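# Seat the matching relay into the rack's empty slot

## Task

Locate the loose relay (a small transparent box with a colored button on one end) whose button has the same color as the two relays already sitting in the black rack. Place it in the rack's one free pocket with the button facing up and press it fully down. The task counts as failed if either of the two relays already seated is lifted or leaves the rack.

## Robot and tools

ROBOT AND FRAMES. There are two arms, left_arm and right_arm, each with a two-finger gripper. The scene frame has its origin on the table surface halfway between the nominal arm bases, with +z up and +x pointing out over the table. left_arm is on the +y side and right_arm on the -y side; these names do not match left or right in the images. The calibrated base positions are left_arm (+0.024, +0.333, 0) m with a yaw of about +2 degrees (quat_wxyz +1.000, 0, 0, +0.018), and right_arm (-0.002, -0.369, 0) m with a yaw of about -1.7 degrees (quat_wxyz +1.000, 0, 0, -0.015). Hand positions, orientations and targets are reported in each arm's own base frame. The table and the fixed cameras use the scene frame. Every motion offset is expressed along the current Hand target's own axes. Reported poses can be off by a few centimetres, more so at long reach.

GRIPPER GEOMETRY. The fingers point along the gripper's +z axis and close along its x axis. end_effector_position is the point midway between the pads, and the fingertips extend 17.5 mm past it. A block sticks out roughly 10 cm toward the gripper's -y side and rotates with the hand, so allow clearance for it.

CAMERAS. cam_high, cam_low, cam_left_wrist and cam_right_wrist all give 896x504 images. zoom_image takes camera (only cam_high, cam_left_wrist or cam_right_wrist) and region [x0, y0, x1, y1] in pixels from the top-left corner, at most 504 by 504. It works only on a camera from the latest set of images.

execute_actions(actions, cameras). actions is a list of actions. Each action is a list of up to 15 rows, one row per 1/30 s step. If an action has fewer rows, its last row repeats until 15 steps have run. Each row is one flat list of 18 numbers for both arms, each in [-1, 1]: left dx, dy, dz, rx, ry, rz, gripper position, force_limit, speed, followed by the same nine for the right arm. The six pose numbers are an offset from that arm's Hand target as it was when the action began, not from the previous row. 1.0 equals 0.6 m for dx/dy/dz or 180 degrees, and rx/ry/rz together form a rotation vector. An all-zero pose re-commands the current Hand target, so repeating a nonzero offset moves the arm further. Gripper position: +1 is fully open (50 mm), about -0.65 means the pads touch, and -1 means grip (close until something stops the fingers). force_limit runs from -1 to +1, giving about 20, 102 and 185 N per pad at -1, 0 and +1. Gripper speed -1, 0, +1 gives 20, 85, 150 mm/s. Both start at +1. Gripper numbers are commands, so to leave a gripper unchanged, send its previous three values again. Images come back only if actions is empty or cameras names them; ["all"] asks for every camera.

move(target, speed, blend, blocking, cameras). target is either one 18-number row or a list of up to 15 such rows. It uses the same layout and scale as above, and every row is an offset from the Hand targets at the start of the move. Each gripper travels in a straight line and turns the shorter way round. speed is the top path speed in m/s, from 0.002 to 1 (default 0.25), with rotation capped at twice that value in rad/s. Give one number, or one for each target. blend, in metres, rounds the corners at intermediate targets; the default of 0 stops at each one. A move lasts at most 10 s. blocking=false returns after about 0.5 s while the motion carries on. The result adds a move: line giving the ending (done, off_target, moving, held, fault) and any limits (paced = the command was clipped, held = a check withheld steps). Moves do not avoid obstacles or the other arm. Faster moves lag and stray more and strike harder.

wait(seconds): 0 to 10 s, with the last commands held. stop(): brakes a running move, but the fingers keep moving. finished_scene(scene): scene number 1 to 3; this ends the scene and cannot be undone, so call it only once the relay is seated and stays there.

RESULTS. Hand target is the last commanded pose after clipping, and it is the base for the next offsets. The gripper often rests a little short of it; if so, command the remaining distance. Each step, the command is clipped to within 70 mm and 16 degrees of the measured pose. object_status: 0 moving, 1 blocked while opening, 2 blocked while closing (a grip), 3 at the commanded opening or pads closed (usually nothing held). Opening in mm is about (250 - position_measured) x 0.202. Flange force is the external force along the gripper axes, including noise and the weight of anything held. Joint velocities may read within noise. Tool commands shows the current gripper commands. Step readings list intermediate positions.

CAUTIONS. Stiff arms fault if you drive even slightly past firm contact. A joint torque at its load limit (140 N m for waist, shoulder and elbow; 35.2 N m for the three wrist joints) or a 150 N external force stops the arm for 10 s. To release a push, command the target back past the gripper. Do not let the arms touch each other or let a gripper close on the other arm's fingers; the clearance check does not always prevent this. MOTOR HOT warns of overheating, which can brake the arm for 30-60 s; avoid long stretched holds. When gripping an immovable object, center it between the pads. Do not drop parts, release them while they move, strike things, push very hard, or let anything leave the table. Seat the relay by pressing gently, and keep clear of the two relays already in the rack. Loose objects may get nudged occasionally.

Each tool is called after "Request:" as name(argument=value, ...) on one line, values as JSON.

## Session

Request:
execute_actions(actions=[])

Scene clock: 0.00 s.
left_arm: end_effector_position=(+0.0465, +0.0906, +0.3049) position_measured=3 object_status=3 end_effector_quat_wxyz=(+0.730, -0.397, -0.550, +0.077) | right_arm: end_effector_position=(+0.3459, +0.4285, +0.2843) position_measured=3 object_status=3 end_effector_quat_wxyz=(-0.390, +0.855, +0.337, +0.057)
Joint positions: left_arm=[0.033 0.011 -0.538 -0.948 -2.44 0.072] | right_arm=[0.691 0.022 0.011 -0.758 -1.234 -1.372]
Joint velocities: within noise
Flange force (N): no reading
Hand target: left_arm +0.0465, +0.0906, +0.3049; +0.730, -0.397, -0.550, +0.077 | right_arm +0.3459, +0.4285, +0.2843; -0.390, +0.855, +0.337, +0.057
Tool commands: left_gripper/position=+1.0 left_gripper/force_limit=+1.0 left_gripper/speed=+1.0 right_gripper/position=+1.0 right_gripper/force_limit=+1.0 right_gripper/speed=+1.0

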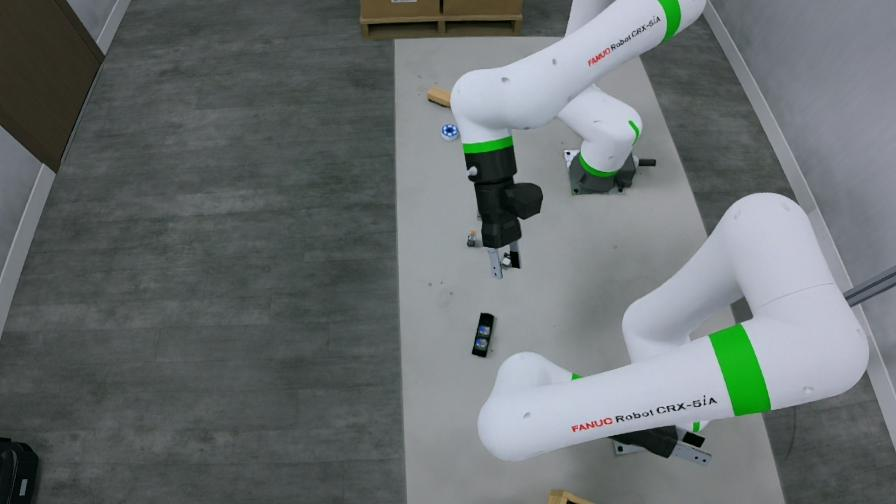

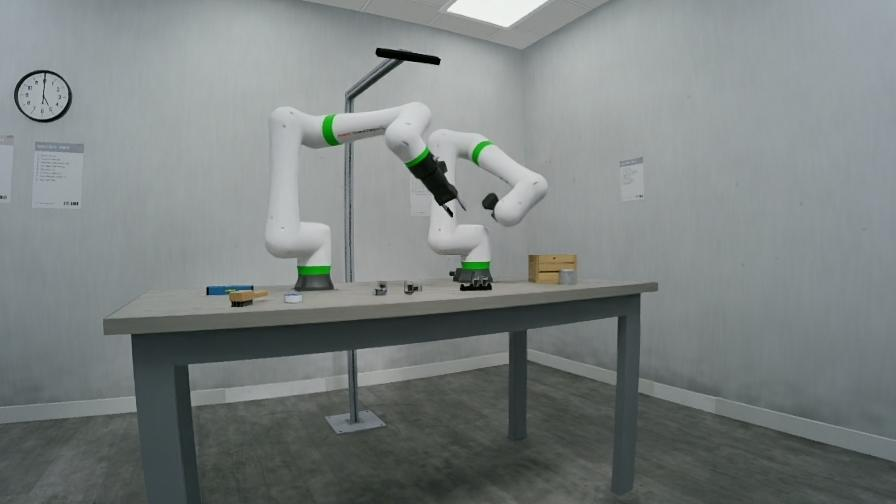

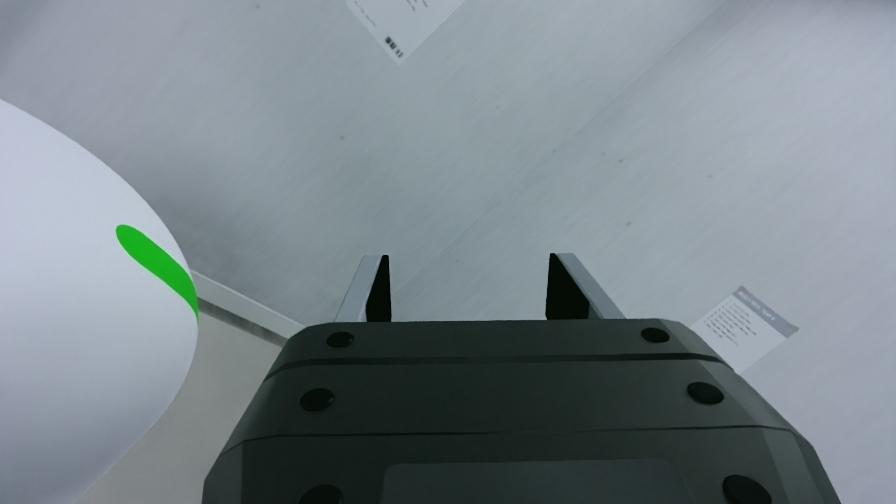

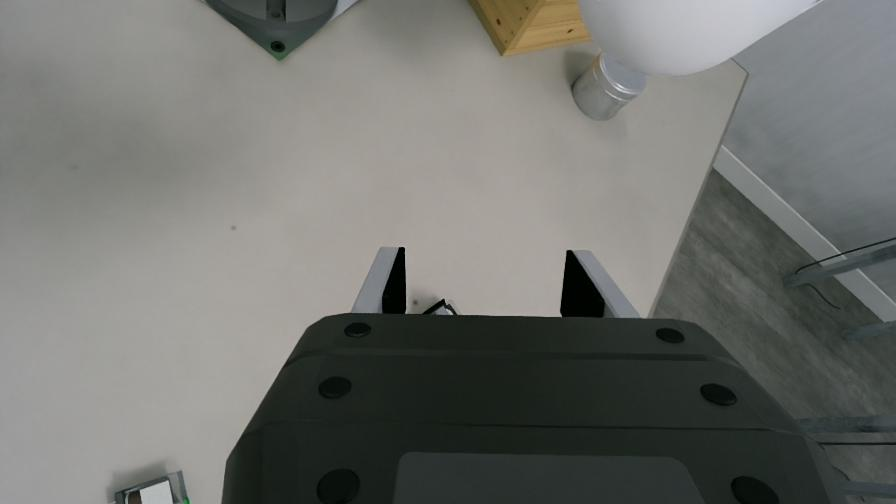

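Request:
zoom_image(camera="cam_high", region=[400, 190, 600, 390])

Request:
zoom_image(camera="cam_low", region=[340, 240, 520, 320])

Request:
zoom_image(camera="cam_high", region=[395, 60, 595, 220])

Scaled by 2.520 from the camera's 896x504 image, which has a finer 1280x720 frame.

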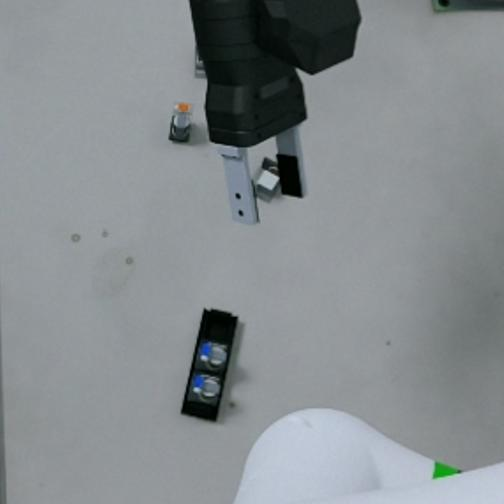

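Scaled by 2.800 from the camera's 896x504 image, which has a finer 1280x720 frame.

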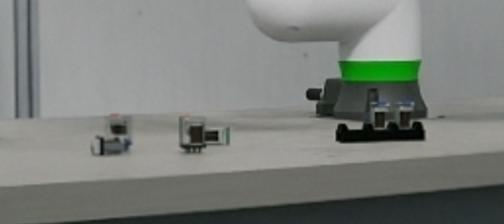

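Scaled by 2.520 from the camera's 896x504 image, which has a finer 1280x720 frame.

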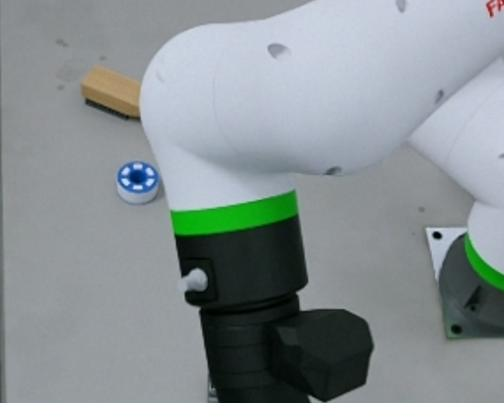

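Request:
move(target=[0,0,0,0,0,0,1,1,1, -0.1657,0.0617,-0.374,-0.261,-0.038,0.226,1,1,1], cameras=["all"])

Scene clock: 58.93 s.
left_arm: end_effector_position=(+0.0465, +0.0906, +0.3049) position_measured=3 object_status=3 end_effector_quat_wxyz=(+0.730, -0.397, -0.550, +0.077) | right_arm: end_effector_position=(+0.3296, +0.2000, +0.3797) position_measured=3 object_status=3 end_effector_quat_wxyz=(+0.000, +1.000, -0.001, +0.000)
Joint positions: left_arm=[0.033 0.011 -0.538 -0.948 -2.44 0.072] | right_arm=[0.889 -0.134 0.108 -0.001 -1.812 -2.461]
Flange force (N): left_arm=[-0.6 1.1 -4.9] | right_arm=[2.6 -2.7 -0.1]
Hand target: left_arm +0.0465, +0.0906, +0.3049; +0.730, -0.397, -0.550, +0.077 | right_arm +0.3297, +0.1999, +0.3797; +0.000, +1.000, -0.001, +0.000
Off the commanded pose: left_arm 0.000 m, 0 deg | right_arm 0.000 m, 0 deg.
move: done

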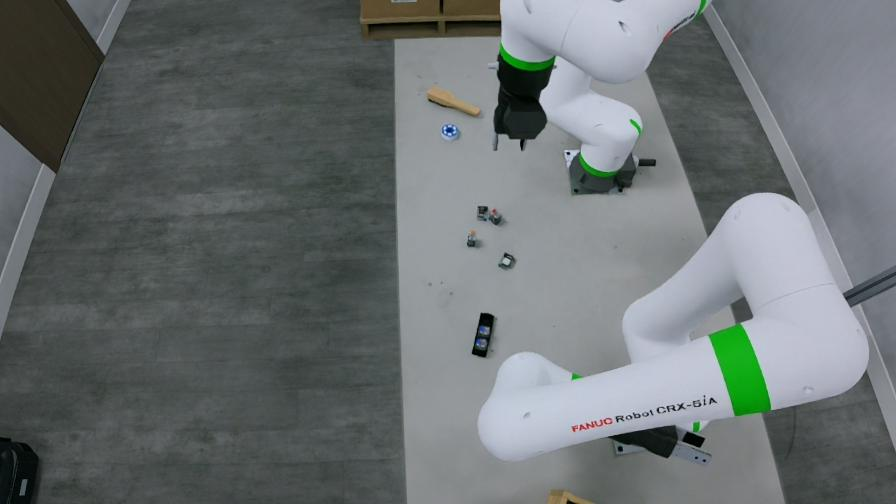

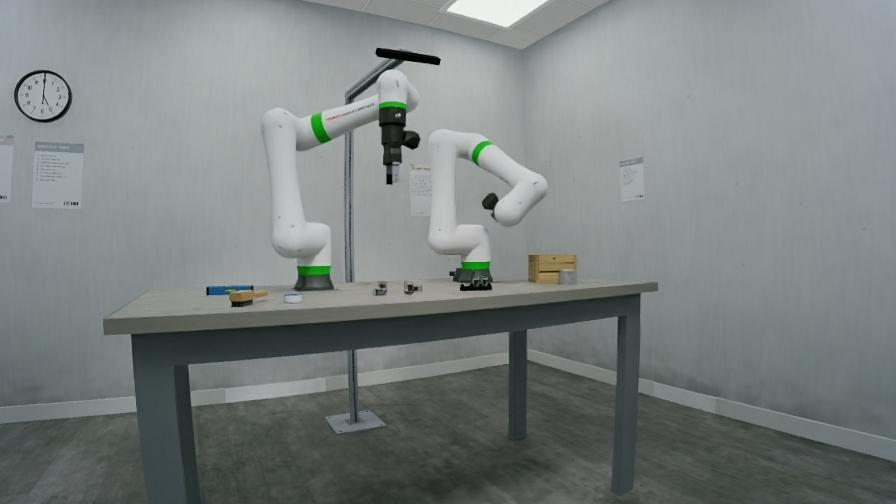

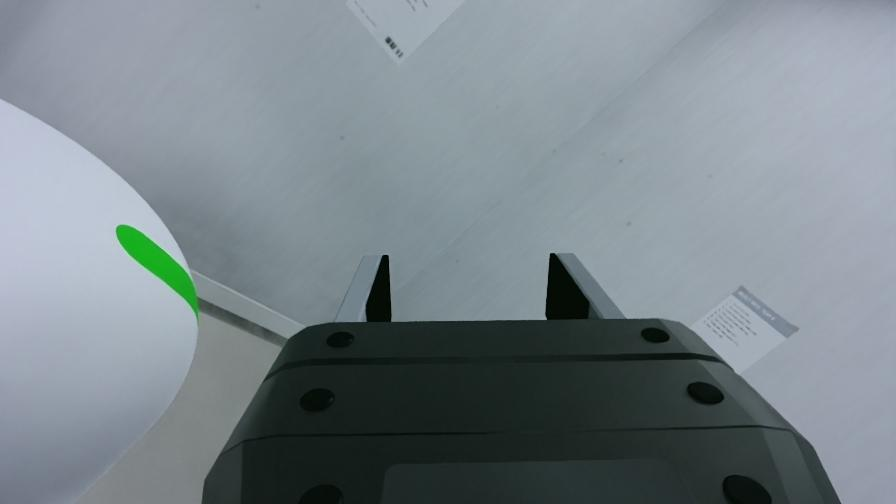

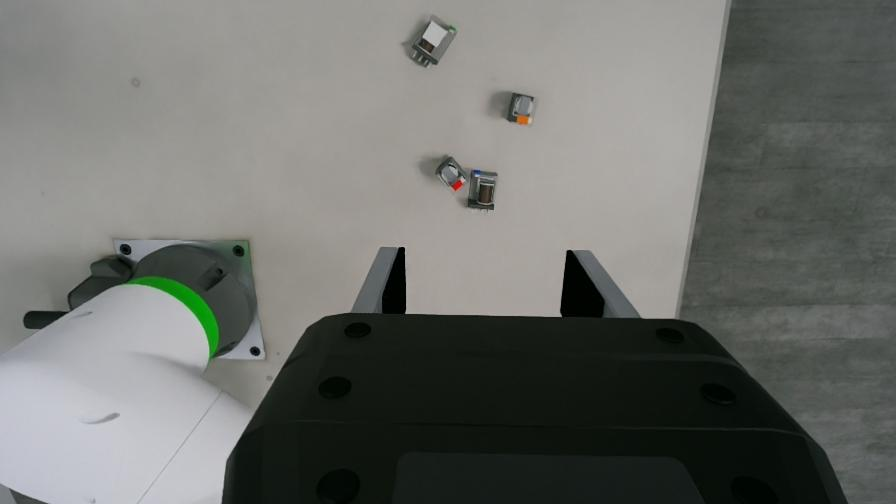

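Request:
zoom_image(camera="cam_right_wrist", region=[380, 0, 580, 230])

Request:
zoom_image(camera="cam_high", region=[440, 180, 540, 370])

Request:
zoom_image(camera="cam_low", region=[365, 260, 505, 310])

Scaled by 2.191 from the camera's 896x504 image, which has a finer 1280x720 frame.

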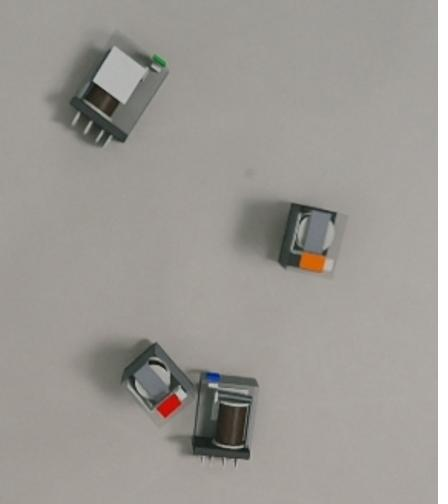

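Scaled by 2.653 from the camera's 896x504 image, which has a finer 1280x720 frame.

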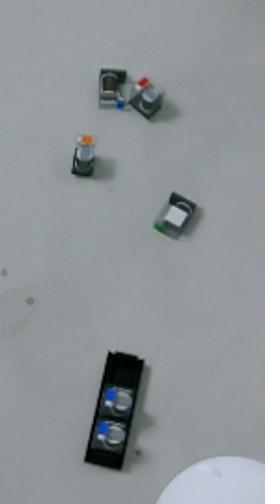

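Scaled by 3.600 from the camera's 896x504 image, which has a finer 1280x720 frame.

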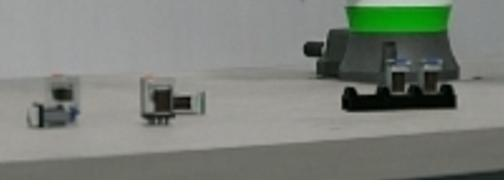

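Request:
move(target=[0,0,0,0,0,0,1,1,1, 0.0255,0.1332,0.2662,0,0,0,1,1,1], cameras=["cam_right_wrist","cam_high"])

Scene clock: 122.90 s.
left_arm: end_effector_position=(+0.0465, +0.0906, +0.3049) position_measured=3 object_status=3 end_effector_quat_wxyz=(+0.730, -0.397, -0.550, +0.077) | right_arm: end_effector_position=(+0.3448, +0.1201, +0.2199) position_measured=3 object_status=3 end_effector_quat_wxyz=(+0.000, +1.000, -0.001, +0.000)
Joint positions: left_arm=[0.033 0.011 -0.538 -0.948 -2.44 0.072] | right_arm=[0.699 -0.211 -0.331 -0.001 -1.45 -2.271]
Flange force (N): left_arm=[-0.6 2.3 -5.3] | right_arm=[2.5 -3.0 1.5]
Hand target: left_arm +0.0465, +0.0906, +0.3049; +0.730, -0.397, -0.550, +0.077 | right_arm +0.3448, +0.1201, +0.2199; +0.000, +1.000, -0.001, +0.000
Off the commanded pose: left_arm 0.000 m, 0 deg | right_arm 0.000 m, 0 deg.
move: done
Images, in order (width x height): cam_high 896x504, cam_right_wrist 896x504.

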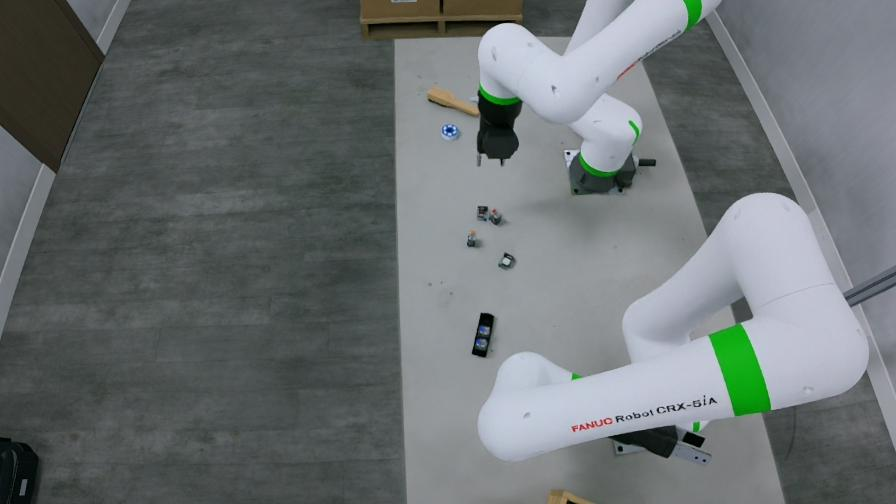

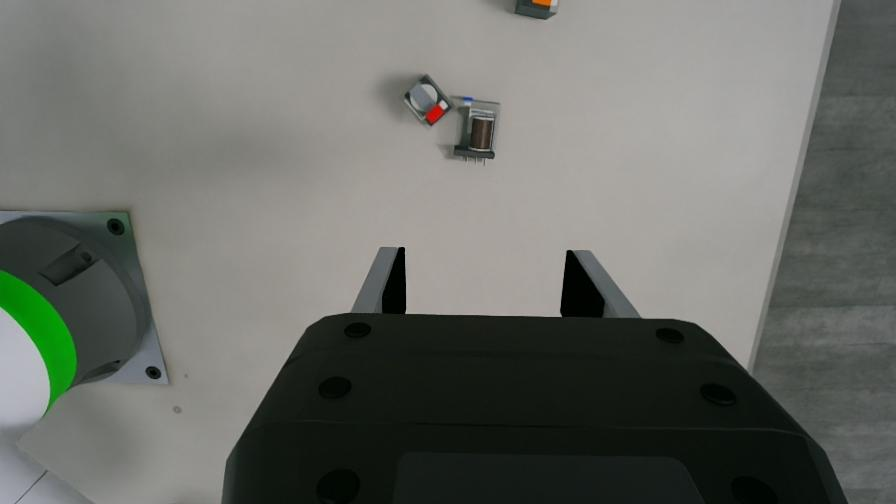

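Request:
zoom_image(camera="cam_right_wrist", region=[380, 50, 540, 190])

Request:
zoom_image(camera="cam_high", region=[460, 300, 510, 370])

Request:
zoom_image(camera="cam_high", region=[465, 195, 515, 255])

Scaled by 3.150 from the camera's 896x504 image, which has a finer 1280x720 frame.

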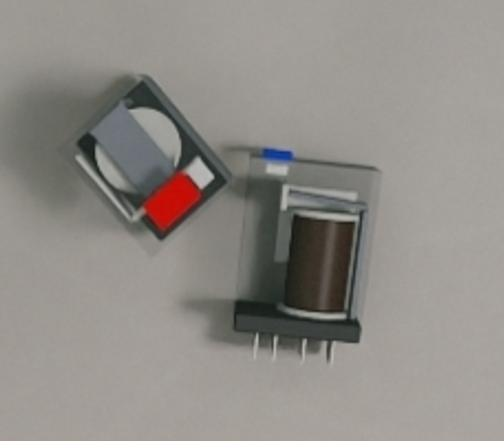

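Scaled by 7.200 from the camera's 896x504 image, which has a finer 1280x720 frame.

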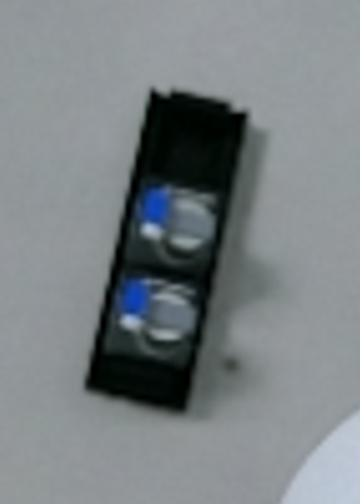

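Scaled by 8.400 from the camera's 896x504 image, which has a finer 1280x720 frame.

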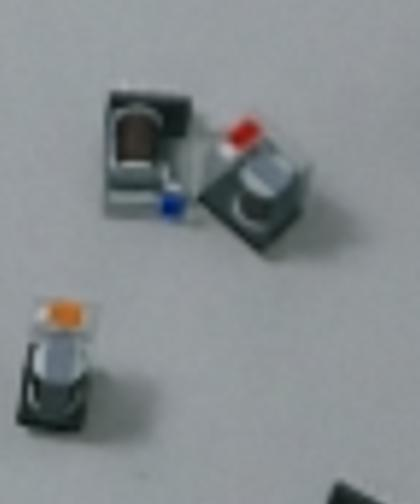

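Request:
move(target=[0,0,0,0,0,0,1,1,1, 0.0478,-0.6,0.05,0,0,0,1,1,1], cameras=["cam_right_wrist","cam_high"])

Scene clock: 208.03 s.
left_arm: end_effector_position=(+0.0465, +0.0906, +0.3049) position_measured=3 object_status=3 end_effector_quat_wxyz=(+0.730, -0.397, -0.550, +0.077) | right_arm: end_effector_position=(+0.3741, +0.4801, +0.1902) position_measured=3 object_status=3 end_effector_quat_wxyz=(+0.000, +1.000, -0.001, +0.000)
Joint positions: left_arm=[0.033 0.011 -0.538 -0.948 -2.44 0.072] | right_arm=[1.124 0.422 0.295 0 -1.443 -2.696]
Flange force (N): left_arm=[-0.9 0.7 -4.3] | right_arm=[3.5 -5.5 1.7]
Hand target: left_arm +0.0465, +0.0906, +0.3049; +0.730, -0.397, -0.550, +0.077 | right_arm +0.3742, +0.4801, +0.1902; +0.000, +1.000, -0.001, +0.000
Off the commanded pose: left_arm 0.000 m, 0 deg | right_arm 0.000 m, 0 deg.
move: done
Images, in order (width x height): cam_high 896x504, cam_right_wrist 896x504.

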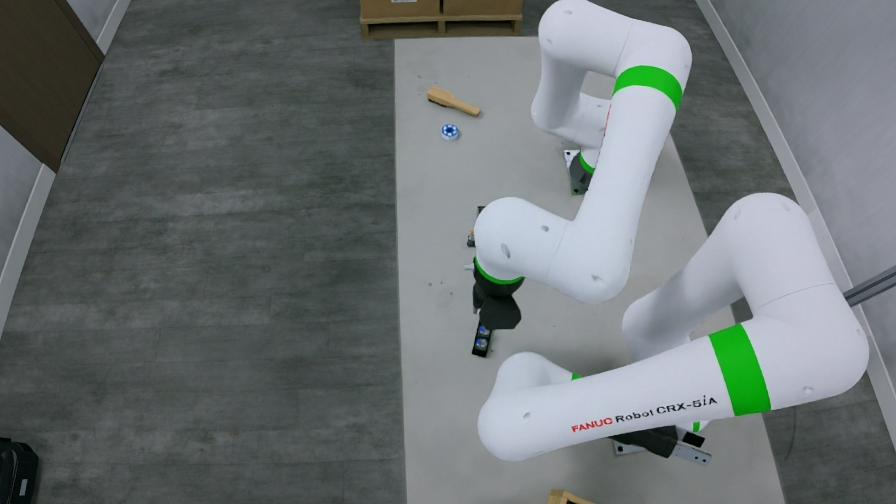

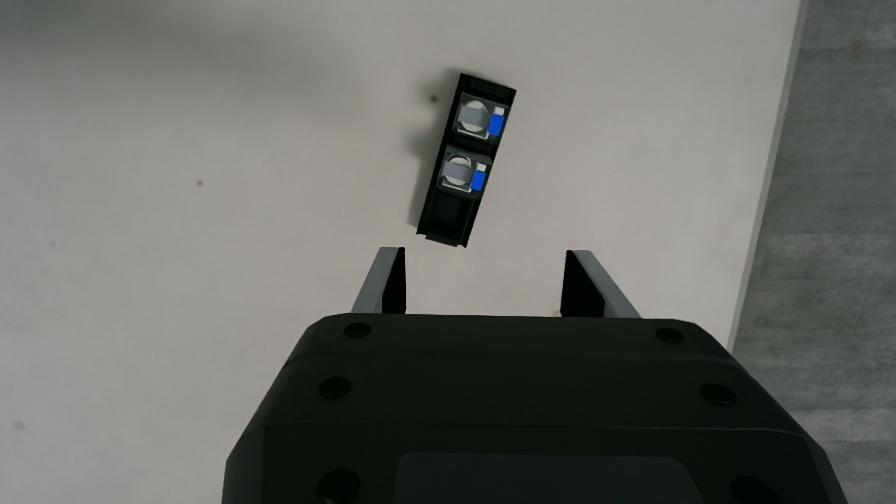

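Request:
zoom_image(camera="cam_right_wrist", region=[390, 60, 550, 260])

Request:
zoom_image(camera="cam_low", region=[380, 200, 520, 310])

Scaled by 2.520 from the camera's 896x504 image, which has a finer 1280x720 frame.

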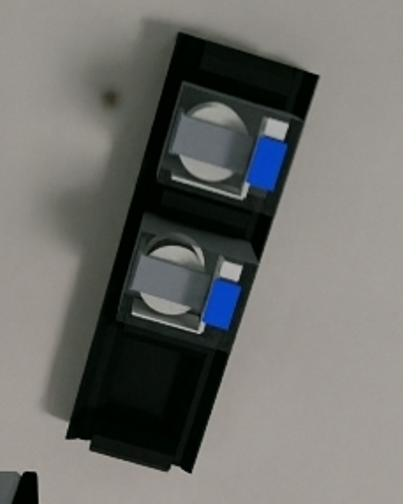

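This scene's latest camera images include none from cam_low. They are from: cam_high, cam_right_wrist. cam_low's image comes with the result of a call that names it in "cameras".

Request:
move(target=[0,0,0,0,0,0,1,1,1, -0.0117,0.045,0.1167,0,0,0.0889,1,1,1], cameras=["cam_right_wrist","cam_low"])

Request:
zoom_image(camera="cam_right_wrist", region=[380, 40, 600, 260])

Request:
zoom_image(camera="cam_low", region=[430, 240, 520, 310])

Scene clock: 283.97 s.
left_arm: end_effector_position=(+0.0465, +0.0906, +0.3049) position_measured=3 object_status=3 end_effector_quat_wxyz=(+0.730, -0.397, -0.550, +0.077) | right_arm: end_effector_position=(+0.3672, +0.4531, +0.1202) position_measured=3 object_status=3 end_effector_quat_wxyz=(+0.000, +0.990, -0.140, +0.000)
Joint positions: left_arm=[0.033 0.011 -0.538 -0.948 -2.44 0.072] | right_arm=[1.114 0.396 0.092 0 -1.266 -2.966]
Flange force (N): left_arm=[-0.6 1.1 -4.8] | right_arm=[2.6 -5.9 3.1]
Hand target: left_arm +0.0465, +0.0906, +0.3049; +0.730, -0.397, -0.550, +0.077 | right_arm +0.3671, +0.4532, +0.1202; +0.000, +0.990, -0.140, +0.000
Off the commanded pose: left_arm 0.000 m, 0 deg | right_arm 0.000 m, 0 deg.
move: done
Images, in order (width x height): cam_low 896x504, cam_right_wrist 896x504.

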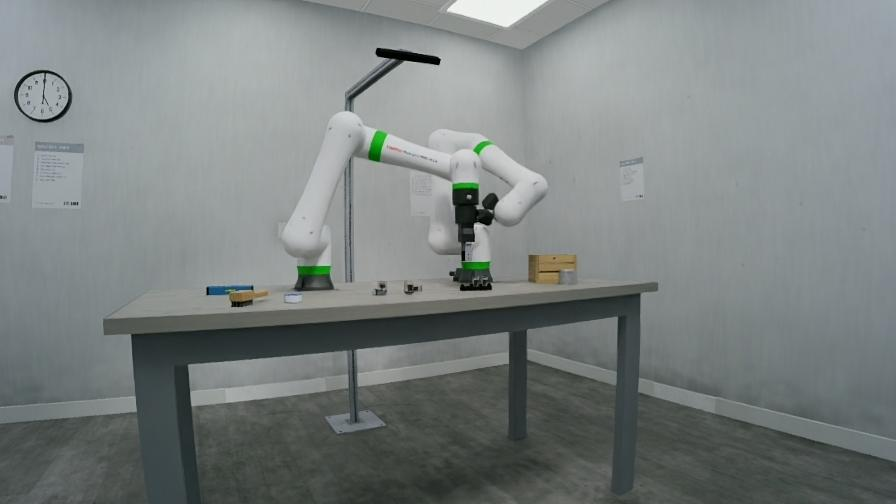

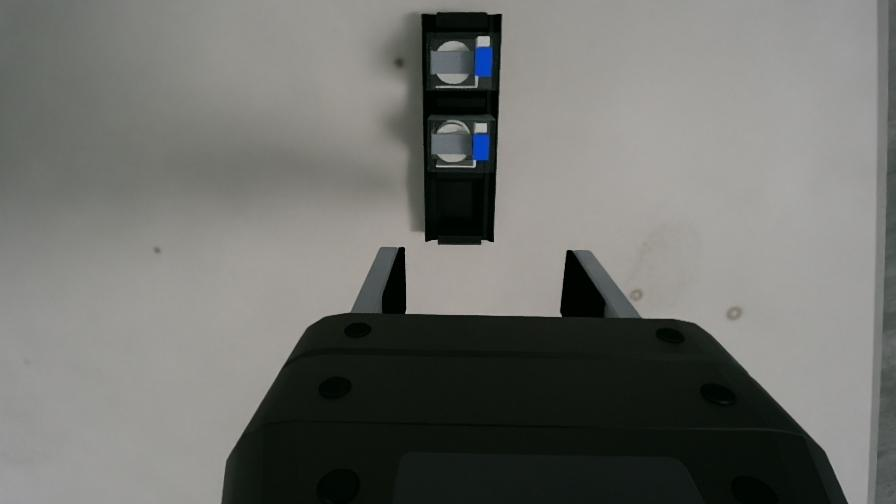

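Scaled by 2.291 from the camera's 896x504 image, which has a finer 1280x720 frame.

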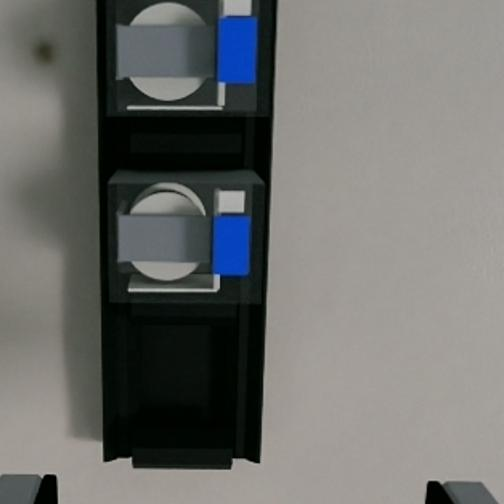

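Scaled by 5.600 from the camera's 896x504 image, which has a finer 1280x720 frame.

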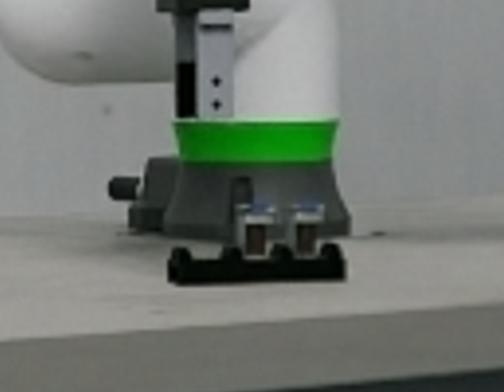

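Request:
move(target=[0,0,0,0,0,0,1,1,1, 0.1342,0.5355,-0.0333,0,0,0.939,1,1,1], speed=0.5, cameras=["cam_right_wrist"])

Request:
zoom_image(camera="cam_right_wrist", region=[340, 100, 640, 320])

Scene clock: 341.57 s.
left_arm: end_effector_position=(+0.0465, +0.0906, +0.3049) position_measured=3 object_status=3 end_effector_quat_wxyz=(+0.730, -0.397, -0.550, +0.077) | right_arm: end_effector_position=(+0.3554, +0.1215, +0.1392) position_measured=3 object_status=3 end_effector_quat_wxyz=(+0.202, -0.196, +0.900, +0.334)
Joint positions: left_arm=[0.033 0.011 -0.538 -0.948 -2.44 0.072] | right_arm=[-0.025 -0.231 -0.545 -0.856 -1.138 -3.929]
Flange force (N): left_arm=[-0.5 1.3 -4.9] | right_arm=[-1.8 -3.0 3.6]
Hand target: left_arm +0.0465, +0.0906, +0.3049; +0.730, -0.397, -0.550, +0.077 | right_arm +0.3553, +0.1221, +0.1398; +0.144, -0.128, +0.951, +0.240
Off the commanded pose: left_arm 0.000 m, 0 deg | right_arm 0.001 m, 54 deg; orientation clipped.
joint sent to its limit (right arm) — joint 6 (wrist roll), lower limit. The joint targets are off in orientation, not in position.
move: off_target (right_arm); limits=paced
Images, in order (width x height): cam_right_wrist 896x504.

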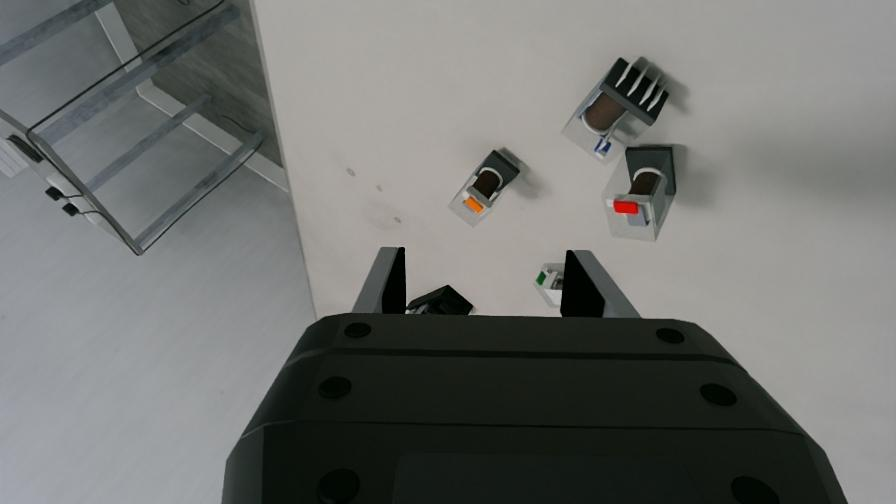

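Scaled by 1.680 from the camera's 896x504 image, which has a finer 1280x720 frame.

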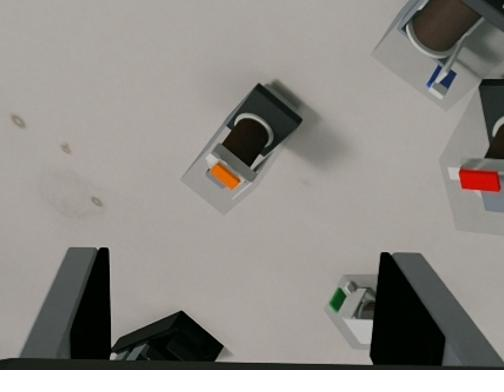

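Request:
move(target=[[0,0,0,0,0,0,1,1,1, -0.0168,0.021,-0.042,0.047,0.188,-0.4025,1,1,1],[0,0,0,0,0,0,1,1,1, -0.0168,0.021,-0.042,-0.131,0.22,-0.875,1,1,1]], speed=0.5)

Scene clock: 365.43 s.
left_arm: end_effector_position=(+0.0465, +0.0906, +0.3049) position_measured=3 object_status=3 end_effector_quat_wxyz=(+0.730, -0.397, -0.550, +0.077) | right_arm: end_effector_position=(+0.3553, +0.1222, +0.1698) position_measured=3 object_status=3 end_effector_quat_wxyz=(-0.003, +1.000, -0.011, -0.001)
Joint positions: left_arm=[0.033 0.011 -0.538 -0.948 -2.44 0.072] | right_arm=[0.68 -0.157 -0.404 -0.005 -1.322 -2.271]
Flange force (N): left_arm=[-0.4 1.1 -5.4] | right_arm=[2.7 -2.3 1.9]
Hand target: left_arm +0.0465, +0.0906, +0.3049; +0.730, -0.397, -0.550, +0.077 | right_arm +0.3553, +0.1222, +0.1698; -0.003, +1.000, -0.011, -0.001
Off the commanded pose: left_arm 0.000 m, 0 deg | right_arm 0.000 m, 0 deg.
move: done

Request:
move(target=[[0,0,0,0,0,0,1,1,1, 0,0,0.02,0,0,-0.5,1,1,1],[0,0,0,0,0,0,1,1,1, 0,0,0.05,0,0,-0.98,1,1,1]], speed=0.6, blend=0.02, cameras=["cam_right_wrist"])

Request:
zoom_image(camera="cam_right_wrist", region=[360, 60, 660, 320])

Scene clock: 374.10 s.
left_arm: end_effector_position=(+0.0465, +0.0906, +0.3049) position_measured=3 object_status=3 end_effector_quat_wxyz=(+0.730, -0.397, -0.550, +0.077) | right_arm: end_effector_position=(+0.3553, +0.1223, +0.1398) position_measured=3 object_status=3 end_effector_quat_wxyz=(-0.001, +0.042, +0.999, +0.003)
Joint positions: left_arm=[0.033 0.011 -0.538 -0.948 -2.44 0.072] | right_arm=[0.68 -0.135 -0.457 -0.005 -1.246 0.808]
Flange force (N): left_arm=[-1.6 2.0 -5.2] | right_arm=[-2.8 2.5 2.5]
Hand target: left_arm +0.0465, +0.0906, +0.3049; +0.730, -0.397, -0.550, +0.077 | right_arm +0.3553, +0.1223, +0.1398; -0.001, +0.042, +0.999, +0.003
Off the commanded pose: left_arm 0.000 m, 0 deg | right_arm 0.000 m, 0 deg.
move: done
Images, in order (width x height): cam_right_wrist 896x504.

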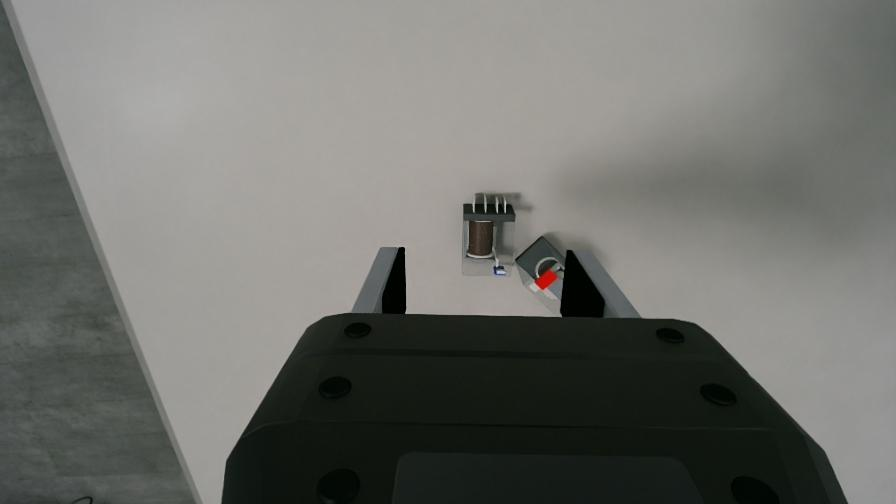

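Scaled by 1.680 from the camera's 896x504 image, which has a finer 1280x720 frame.

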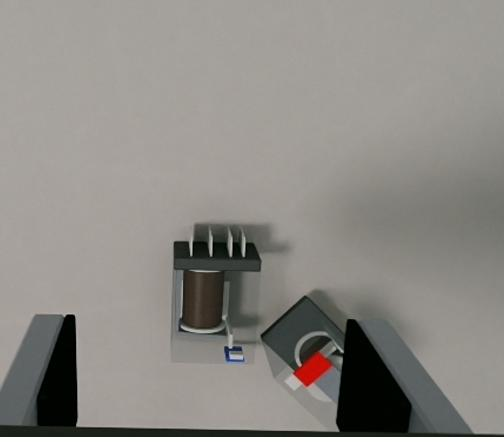

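Request:
move(target=[0,0,0,0,0,0,1,1,1, 0.0133,0.0201,0.1083,0,0,0,0.6,-0.6,0], speed=0.15, cameras=["cam_right_wrist"])

Request:
zoom_image(camera="cam_right_wrist", region=[360, 100, 660, 320])

Scene clock: 418.73 s.
left_arm: end_effector_position=(+0.0465, +0.0906, +0.3049) position_measured=3 object_status=3 end_effector_quat_wxyz=(+0.730, -0.397, -0.550, +0.077) | right_arm: end_effector_position=(+0.3482, +0.1353, +0.0749) position_measured=63 object_status=3 end_effector_quat_wxyz=(-0.001, +0.042, +0.999, +0.003)
Joint positions: left_arm=[0.033 0.011 -0.538 -0.948 -2.44 0.072] | right_arm=[0.722 -0.068 -0.563 -0.006 -1.074 0.768]
Flange force (N): left_arm=[-0.5 1.3 -5.1] | right_arm=[-3.2 3.2 3.0]
Hand target: left_arm +0.0465, +0.0906, +0.3049; +0.730, -0.397, -0.550, +0.077 | right_arm +0.3482, +0.1353, +0.0749; -0.001, +0.042, +0.999, +0.003
Off the commanded pose: left_arm 0.000 m, 0 deg | right_arm 0.000 m, 0 deg.
move: done
Images, in order (width x height): cam_right_wrist 896x504.

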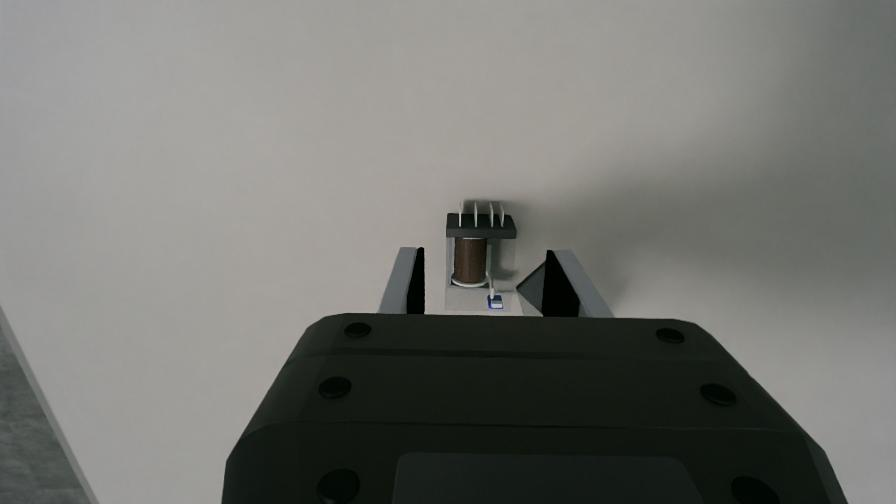

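Scaled by 1.680 from the camera's 896x504 image, which has a finer 1280x720 frame.

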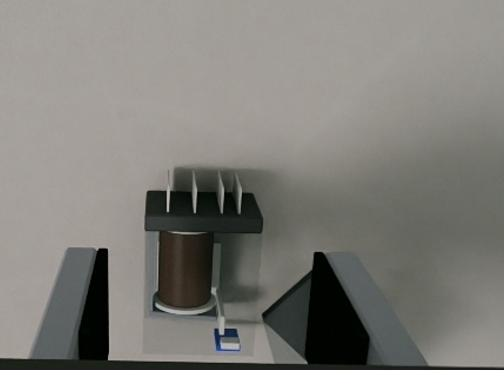

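Request:
move(target=[0,0,0,0,0,0,1,1,1, 0.0035,0.0177,0.0667,0,0,0,0.6,-0.6,0], speed=0.06, cameras=["cam_right_wrist","cam_low"])

Request:
zoom_image(camera="cam_right_wrist", region=[360, 160, 660, 320])

Request:
zoom_image(camera="cam_low", region=[350, 230, 450, 310])

Scene clock: 474.50 s.
left_arm: end_effector_position=(+0.0465, +0.0906, +0.3049) position_measured=3 object_status=3 end_effector_quat_wxyz=(+0.730, -0.397, -0.550, +0.077) | right_arm: end_effector_position=(+0.3469, +0.1463, +0.0349) position_measured=63 object_status=3 end_effector_quat_wxyz=(-0.001, +0.042, +0.999, +0.003)
Joint positions: left_arm=[0.033 0.011 -0.538 -0.948 -2.44 0.072] | right_arm=[0.747 0.001 -0.605 -0.006 -0.962 0.743]
Flange force (N): left_arm=[-0.6 1.4 -5.3] | right_arm=[-2.9 2.8 3.8]
Hand target: left_arm +0.0465, +0.0906, +0.3049; +0.730, -0.397, -0.550, +0.077 | right_arm +0.3470, +0.1463, +0.0349; -0.001, +0.042, +0.999, +0.003
Off the commanded pose: left_arm 0.000 m, 0 deg | right_arm 0.000 m, 0 deg.
move: done
Images, in order (width x height): cam_low 896x504, cam_right_wrist 896x504.

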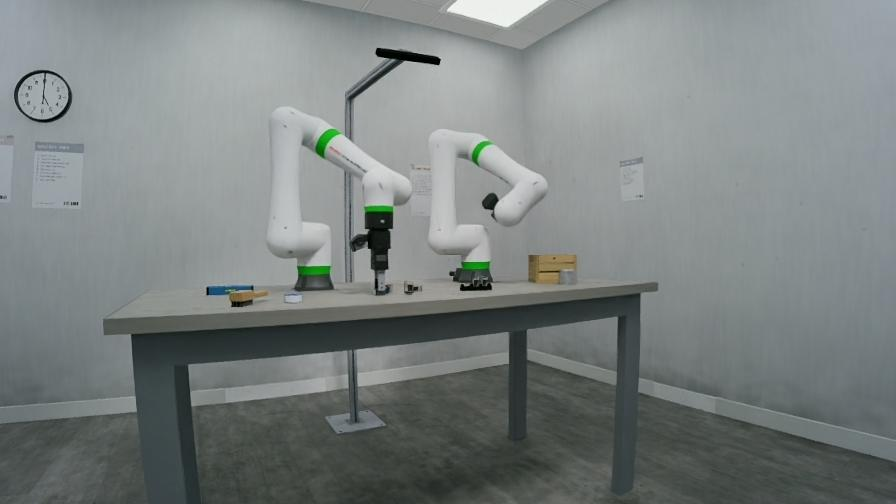

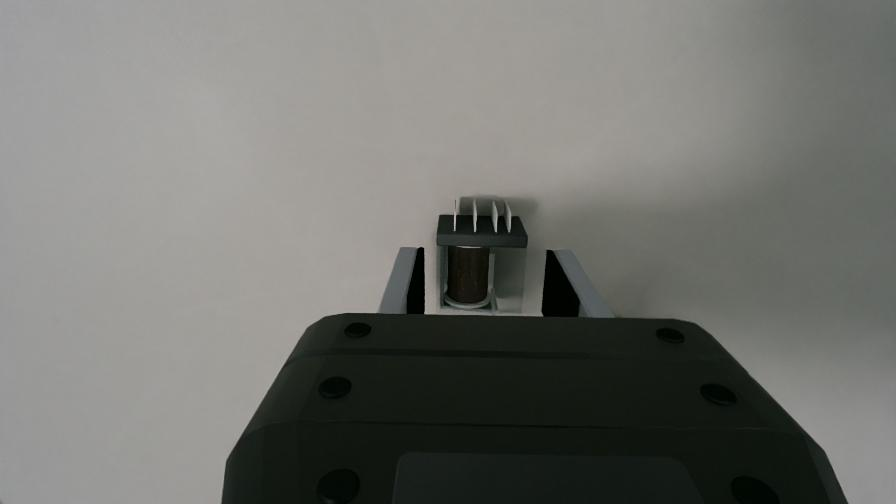

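Scaled by 1.680 from the camera's 896x504 image, which has a finer 1280x720 frame.

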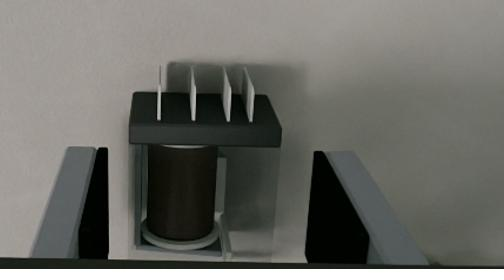

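Scaled by 5.040 from the camera's 896x504 image, which has a finer 1280x720 frame.

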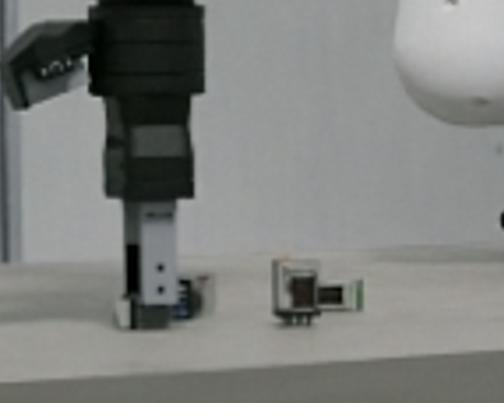

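Request:
move(target=[0,0,0,0,0,0,1,1,1, 0,0,0.0117,0,0,0,0.6,-0.6,0], speed=0.03, cameras=["cam_right_wrist"])

Request:
zoom_image(camera="cam_right_wrist", region=[360, 160, 660, 320])

Scene clock: 499.17 s.
left_arm: end_effector_position=(+0.0465, +0.0906, +0.3049) position_measured=3 object_status=3 end_effector_quat_wxyz=(+0.730, -0.397, -0.550, +0.077) | right_arm: end_effector_position=(+0.3469, +0.1463, +0.0279) position_measured=63 object_status=3 end_effector_quat_wxyz=(-0.001, +0.042, +0.999, +0.003)
Joint positions: left_arm=[0.033 0.011 -0.538 -0.948 -2.44 0.072] | right_arm=[0.747 0.013 -0.613 -0.006 -0.943 0.743]
Flange force (N): left_arm=[-1.1 2.2 -5.4] | right_arm=[-2.5 3.1 4.0]
Hand target: left_arm +0.0465, +0.0906, +0.3049; +0.730, -0.397, -0.550, +0.077 | right_arm +0.3469, +0.1463, +0.0279; -0.001, +0.042, +0.999, +0.003
Off the commanded pose: left_arm 0.000 m, 0 deg | right_arm 0.000 m, 0 deg.
move: done
Images, in order (width x height): cam_right_wrist 896x504.

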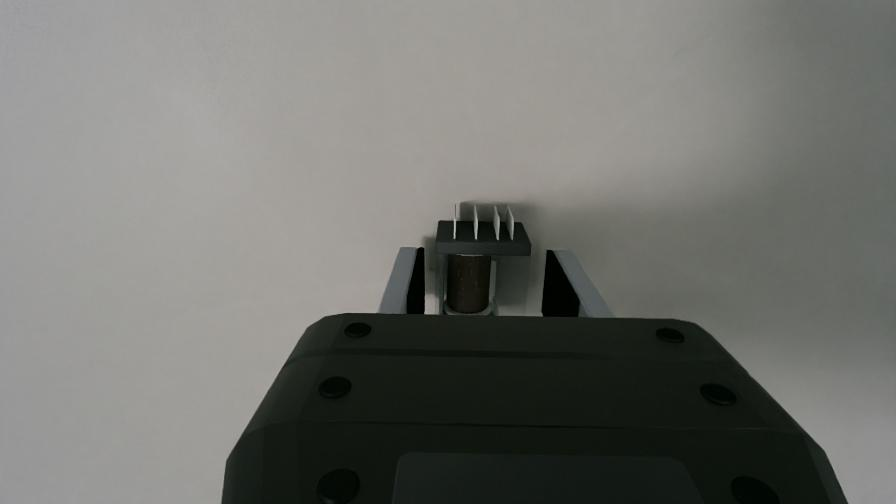

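Scaled by 1.680 from the camera's 896x504 image, which has a finer 1280x720 frame.

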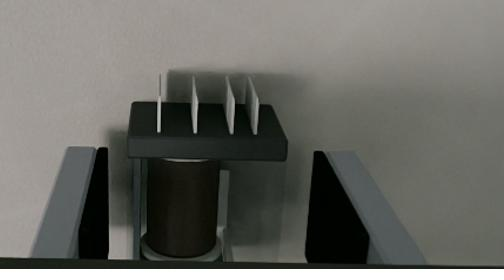

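Request:
move(target=[0,0,0,0,0,0,1,1,1, 0,0,0.009,0,0,0,0.6,-0.6,0], speed=0.02, cameras=["cam_right_wrist","cam_low"])

Request:
zoom_image(camera="cam_low", region=[350, 260, 430, 310])

Scene clock: 505.53 s.
left_arm: end_effector_position=(+0.0465, +0.0906, +0.3049) position_measured=3 object_status=3 end_effector_quat_wxyz=(+0.730, -0.397, -0.550, +0.077) | right_arm: end_effector_position=(+0.3469, +0.1464, +0.0225) position_measured=63 object_status=3 end_effector_quat_wxyz=(-0.001, +0.042, +0.999, +0.003)
Joint positions: left_arm=[0.033 0.011 -0.538 -0.948 -2.44 0.072] | right_arm=[0.747 0.022 -0.619 -0.006 -0.927 0.743]
Flange force (N): left_arm=[-1.0 2.1 -5.7] | right_arm=[-3.1 3.1 4.3]
Hand target: left_arm +0.0465, +0.0906, +0.3049; +0.730, -0.397, -0.550, +0.077 | right_arm +0.3469, +0.1464, +0.0225; -0.001, +0.042, +0.999, +0.003
Off the commanded pose: left_arm 0.000 m, 0 deg | right_arm 0.000 m, 0 deg.
move: done
Images, in order (width x height): cam_low 896x504, cam_right_wrist 896x504.

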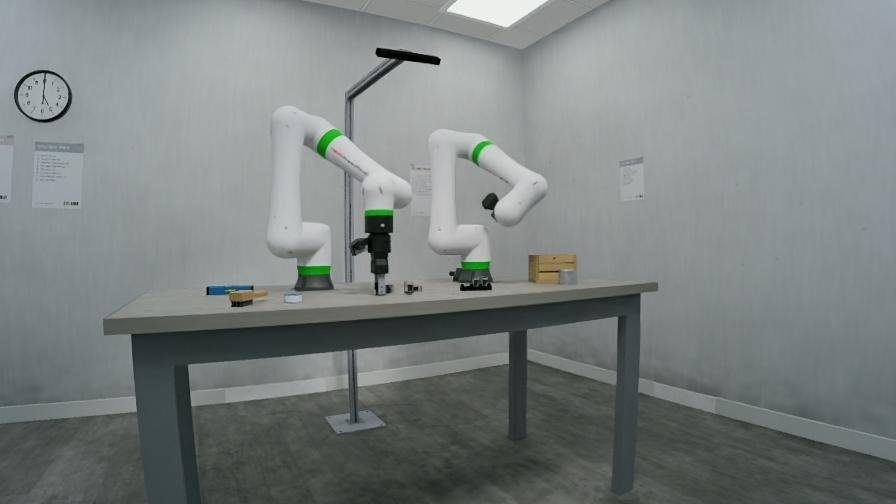

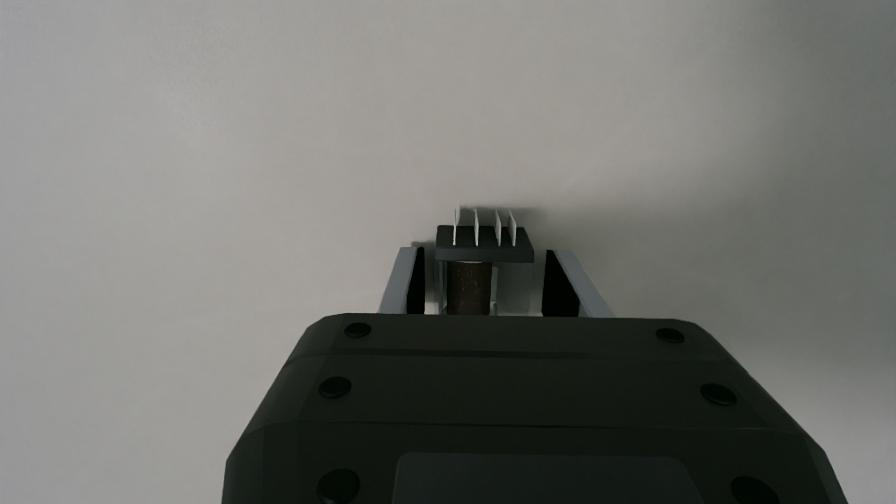

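Scaled by 6.300 from the camera's 896x504 image, which has a finer 1280x720 frame.

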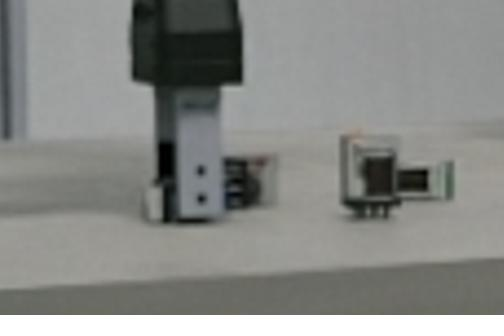

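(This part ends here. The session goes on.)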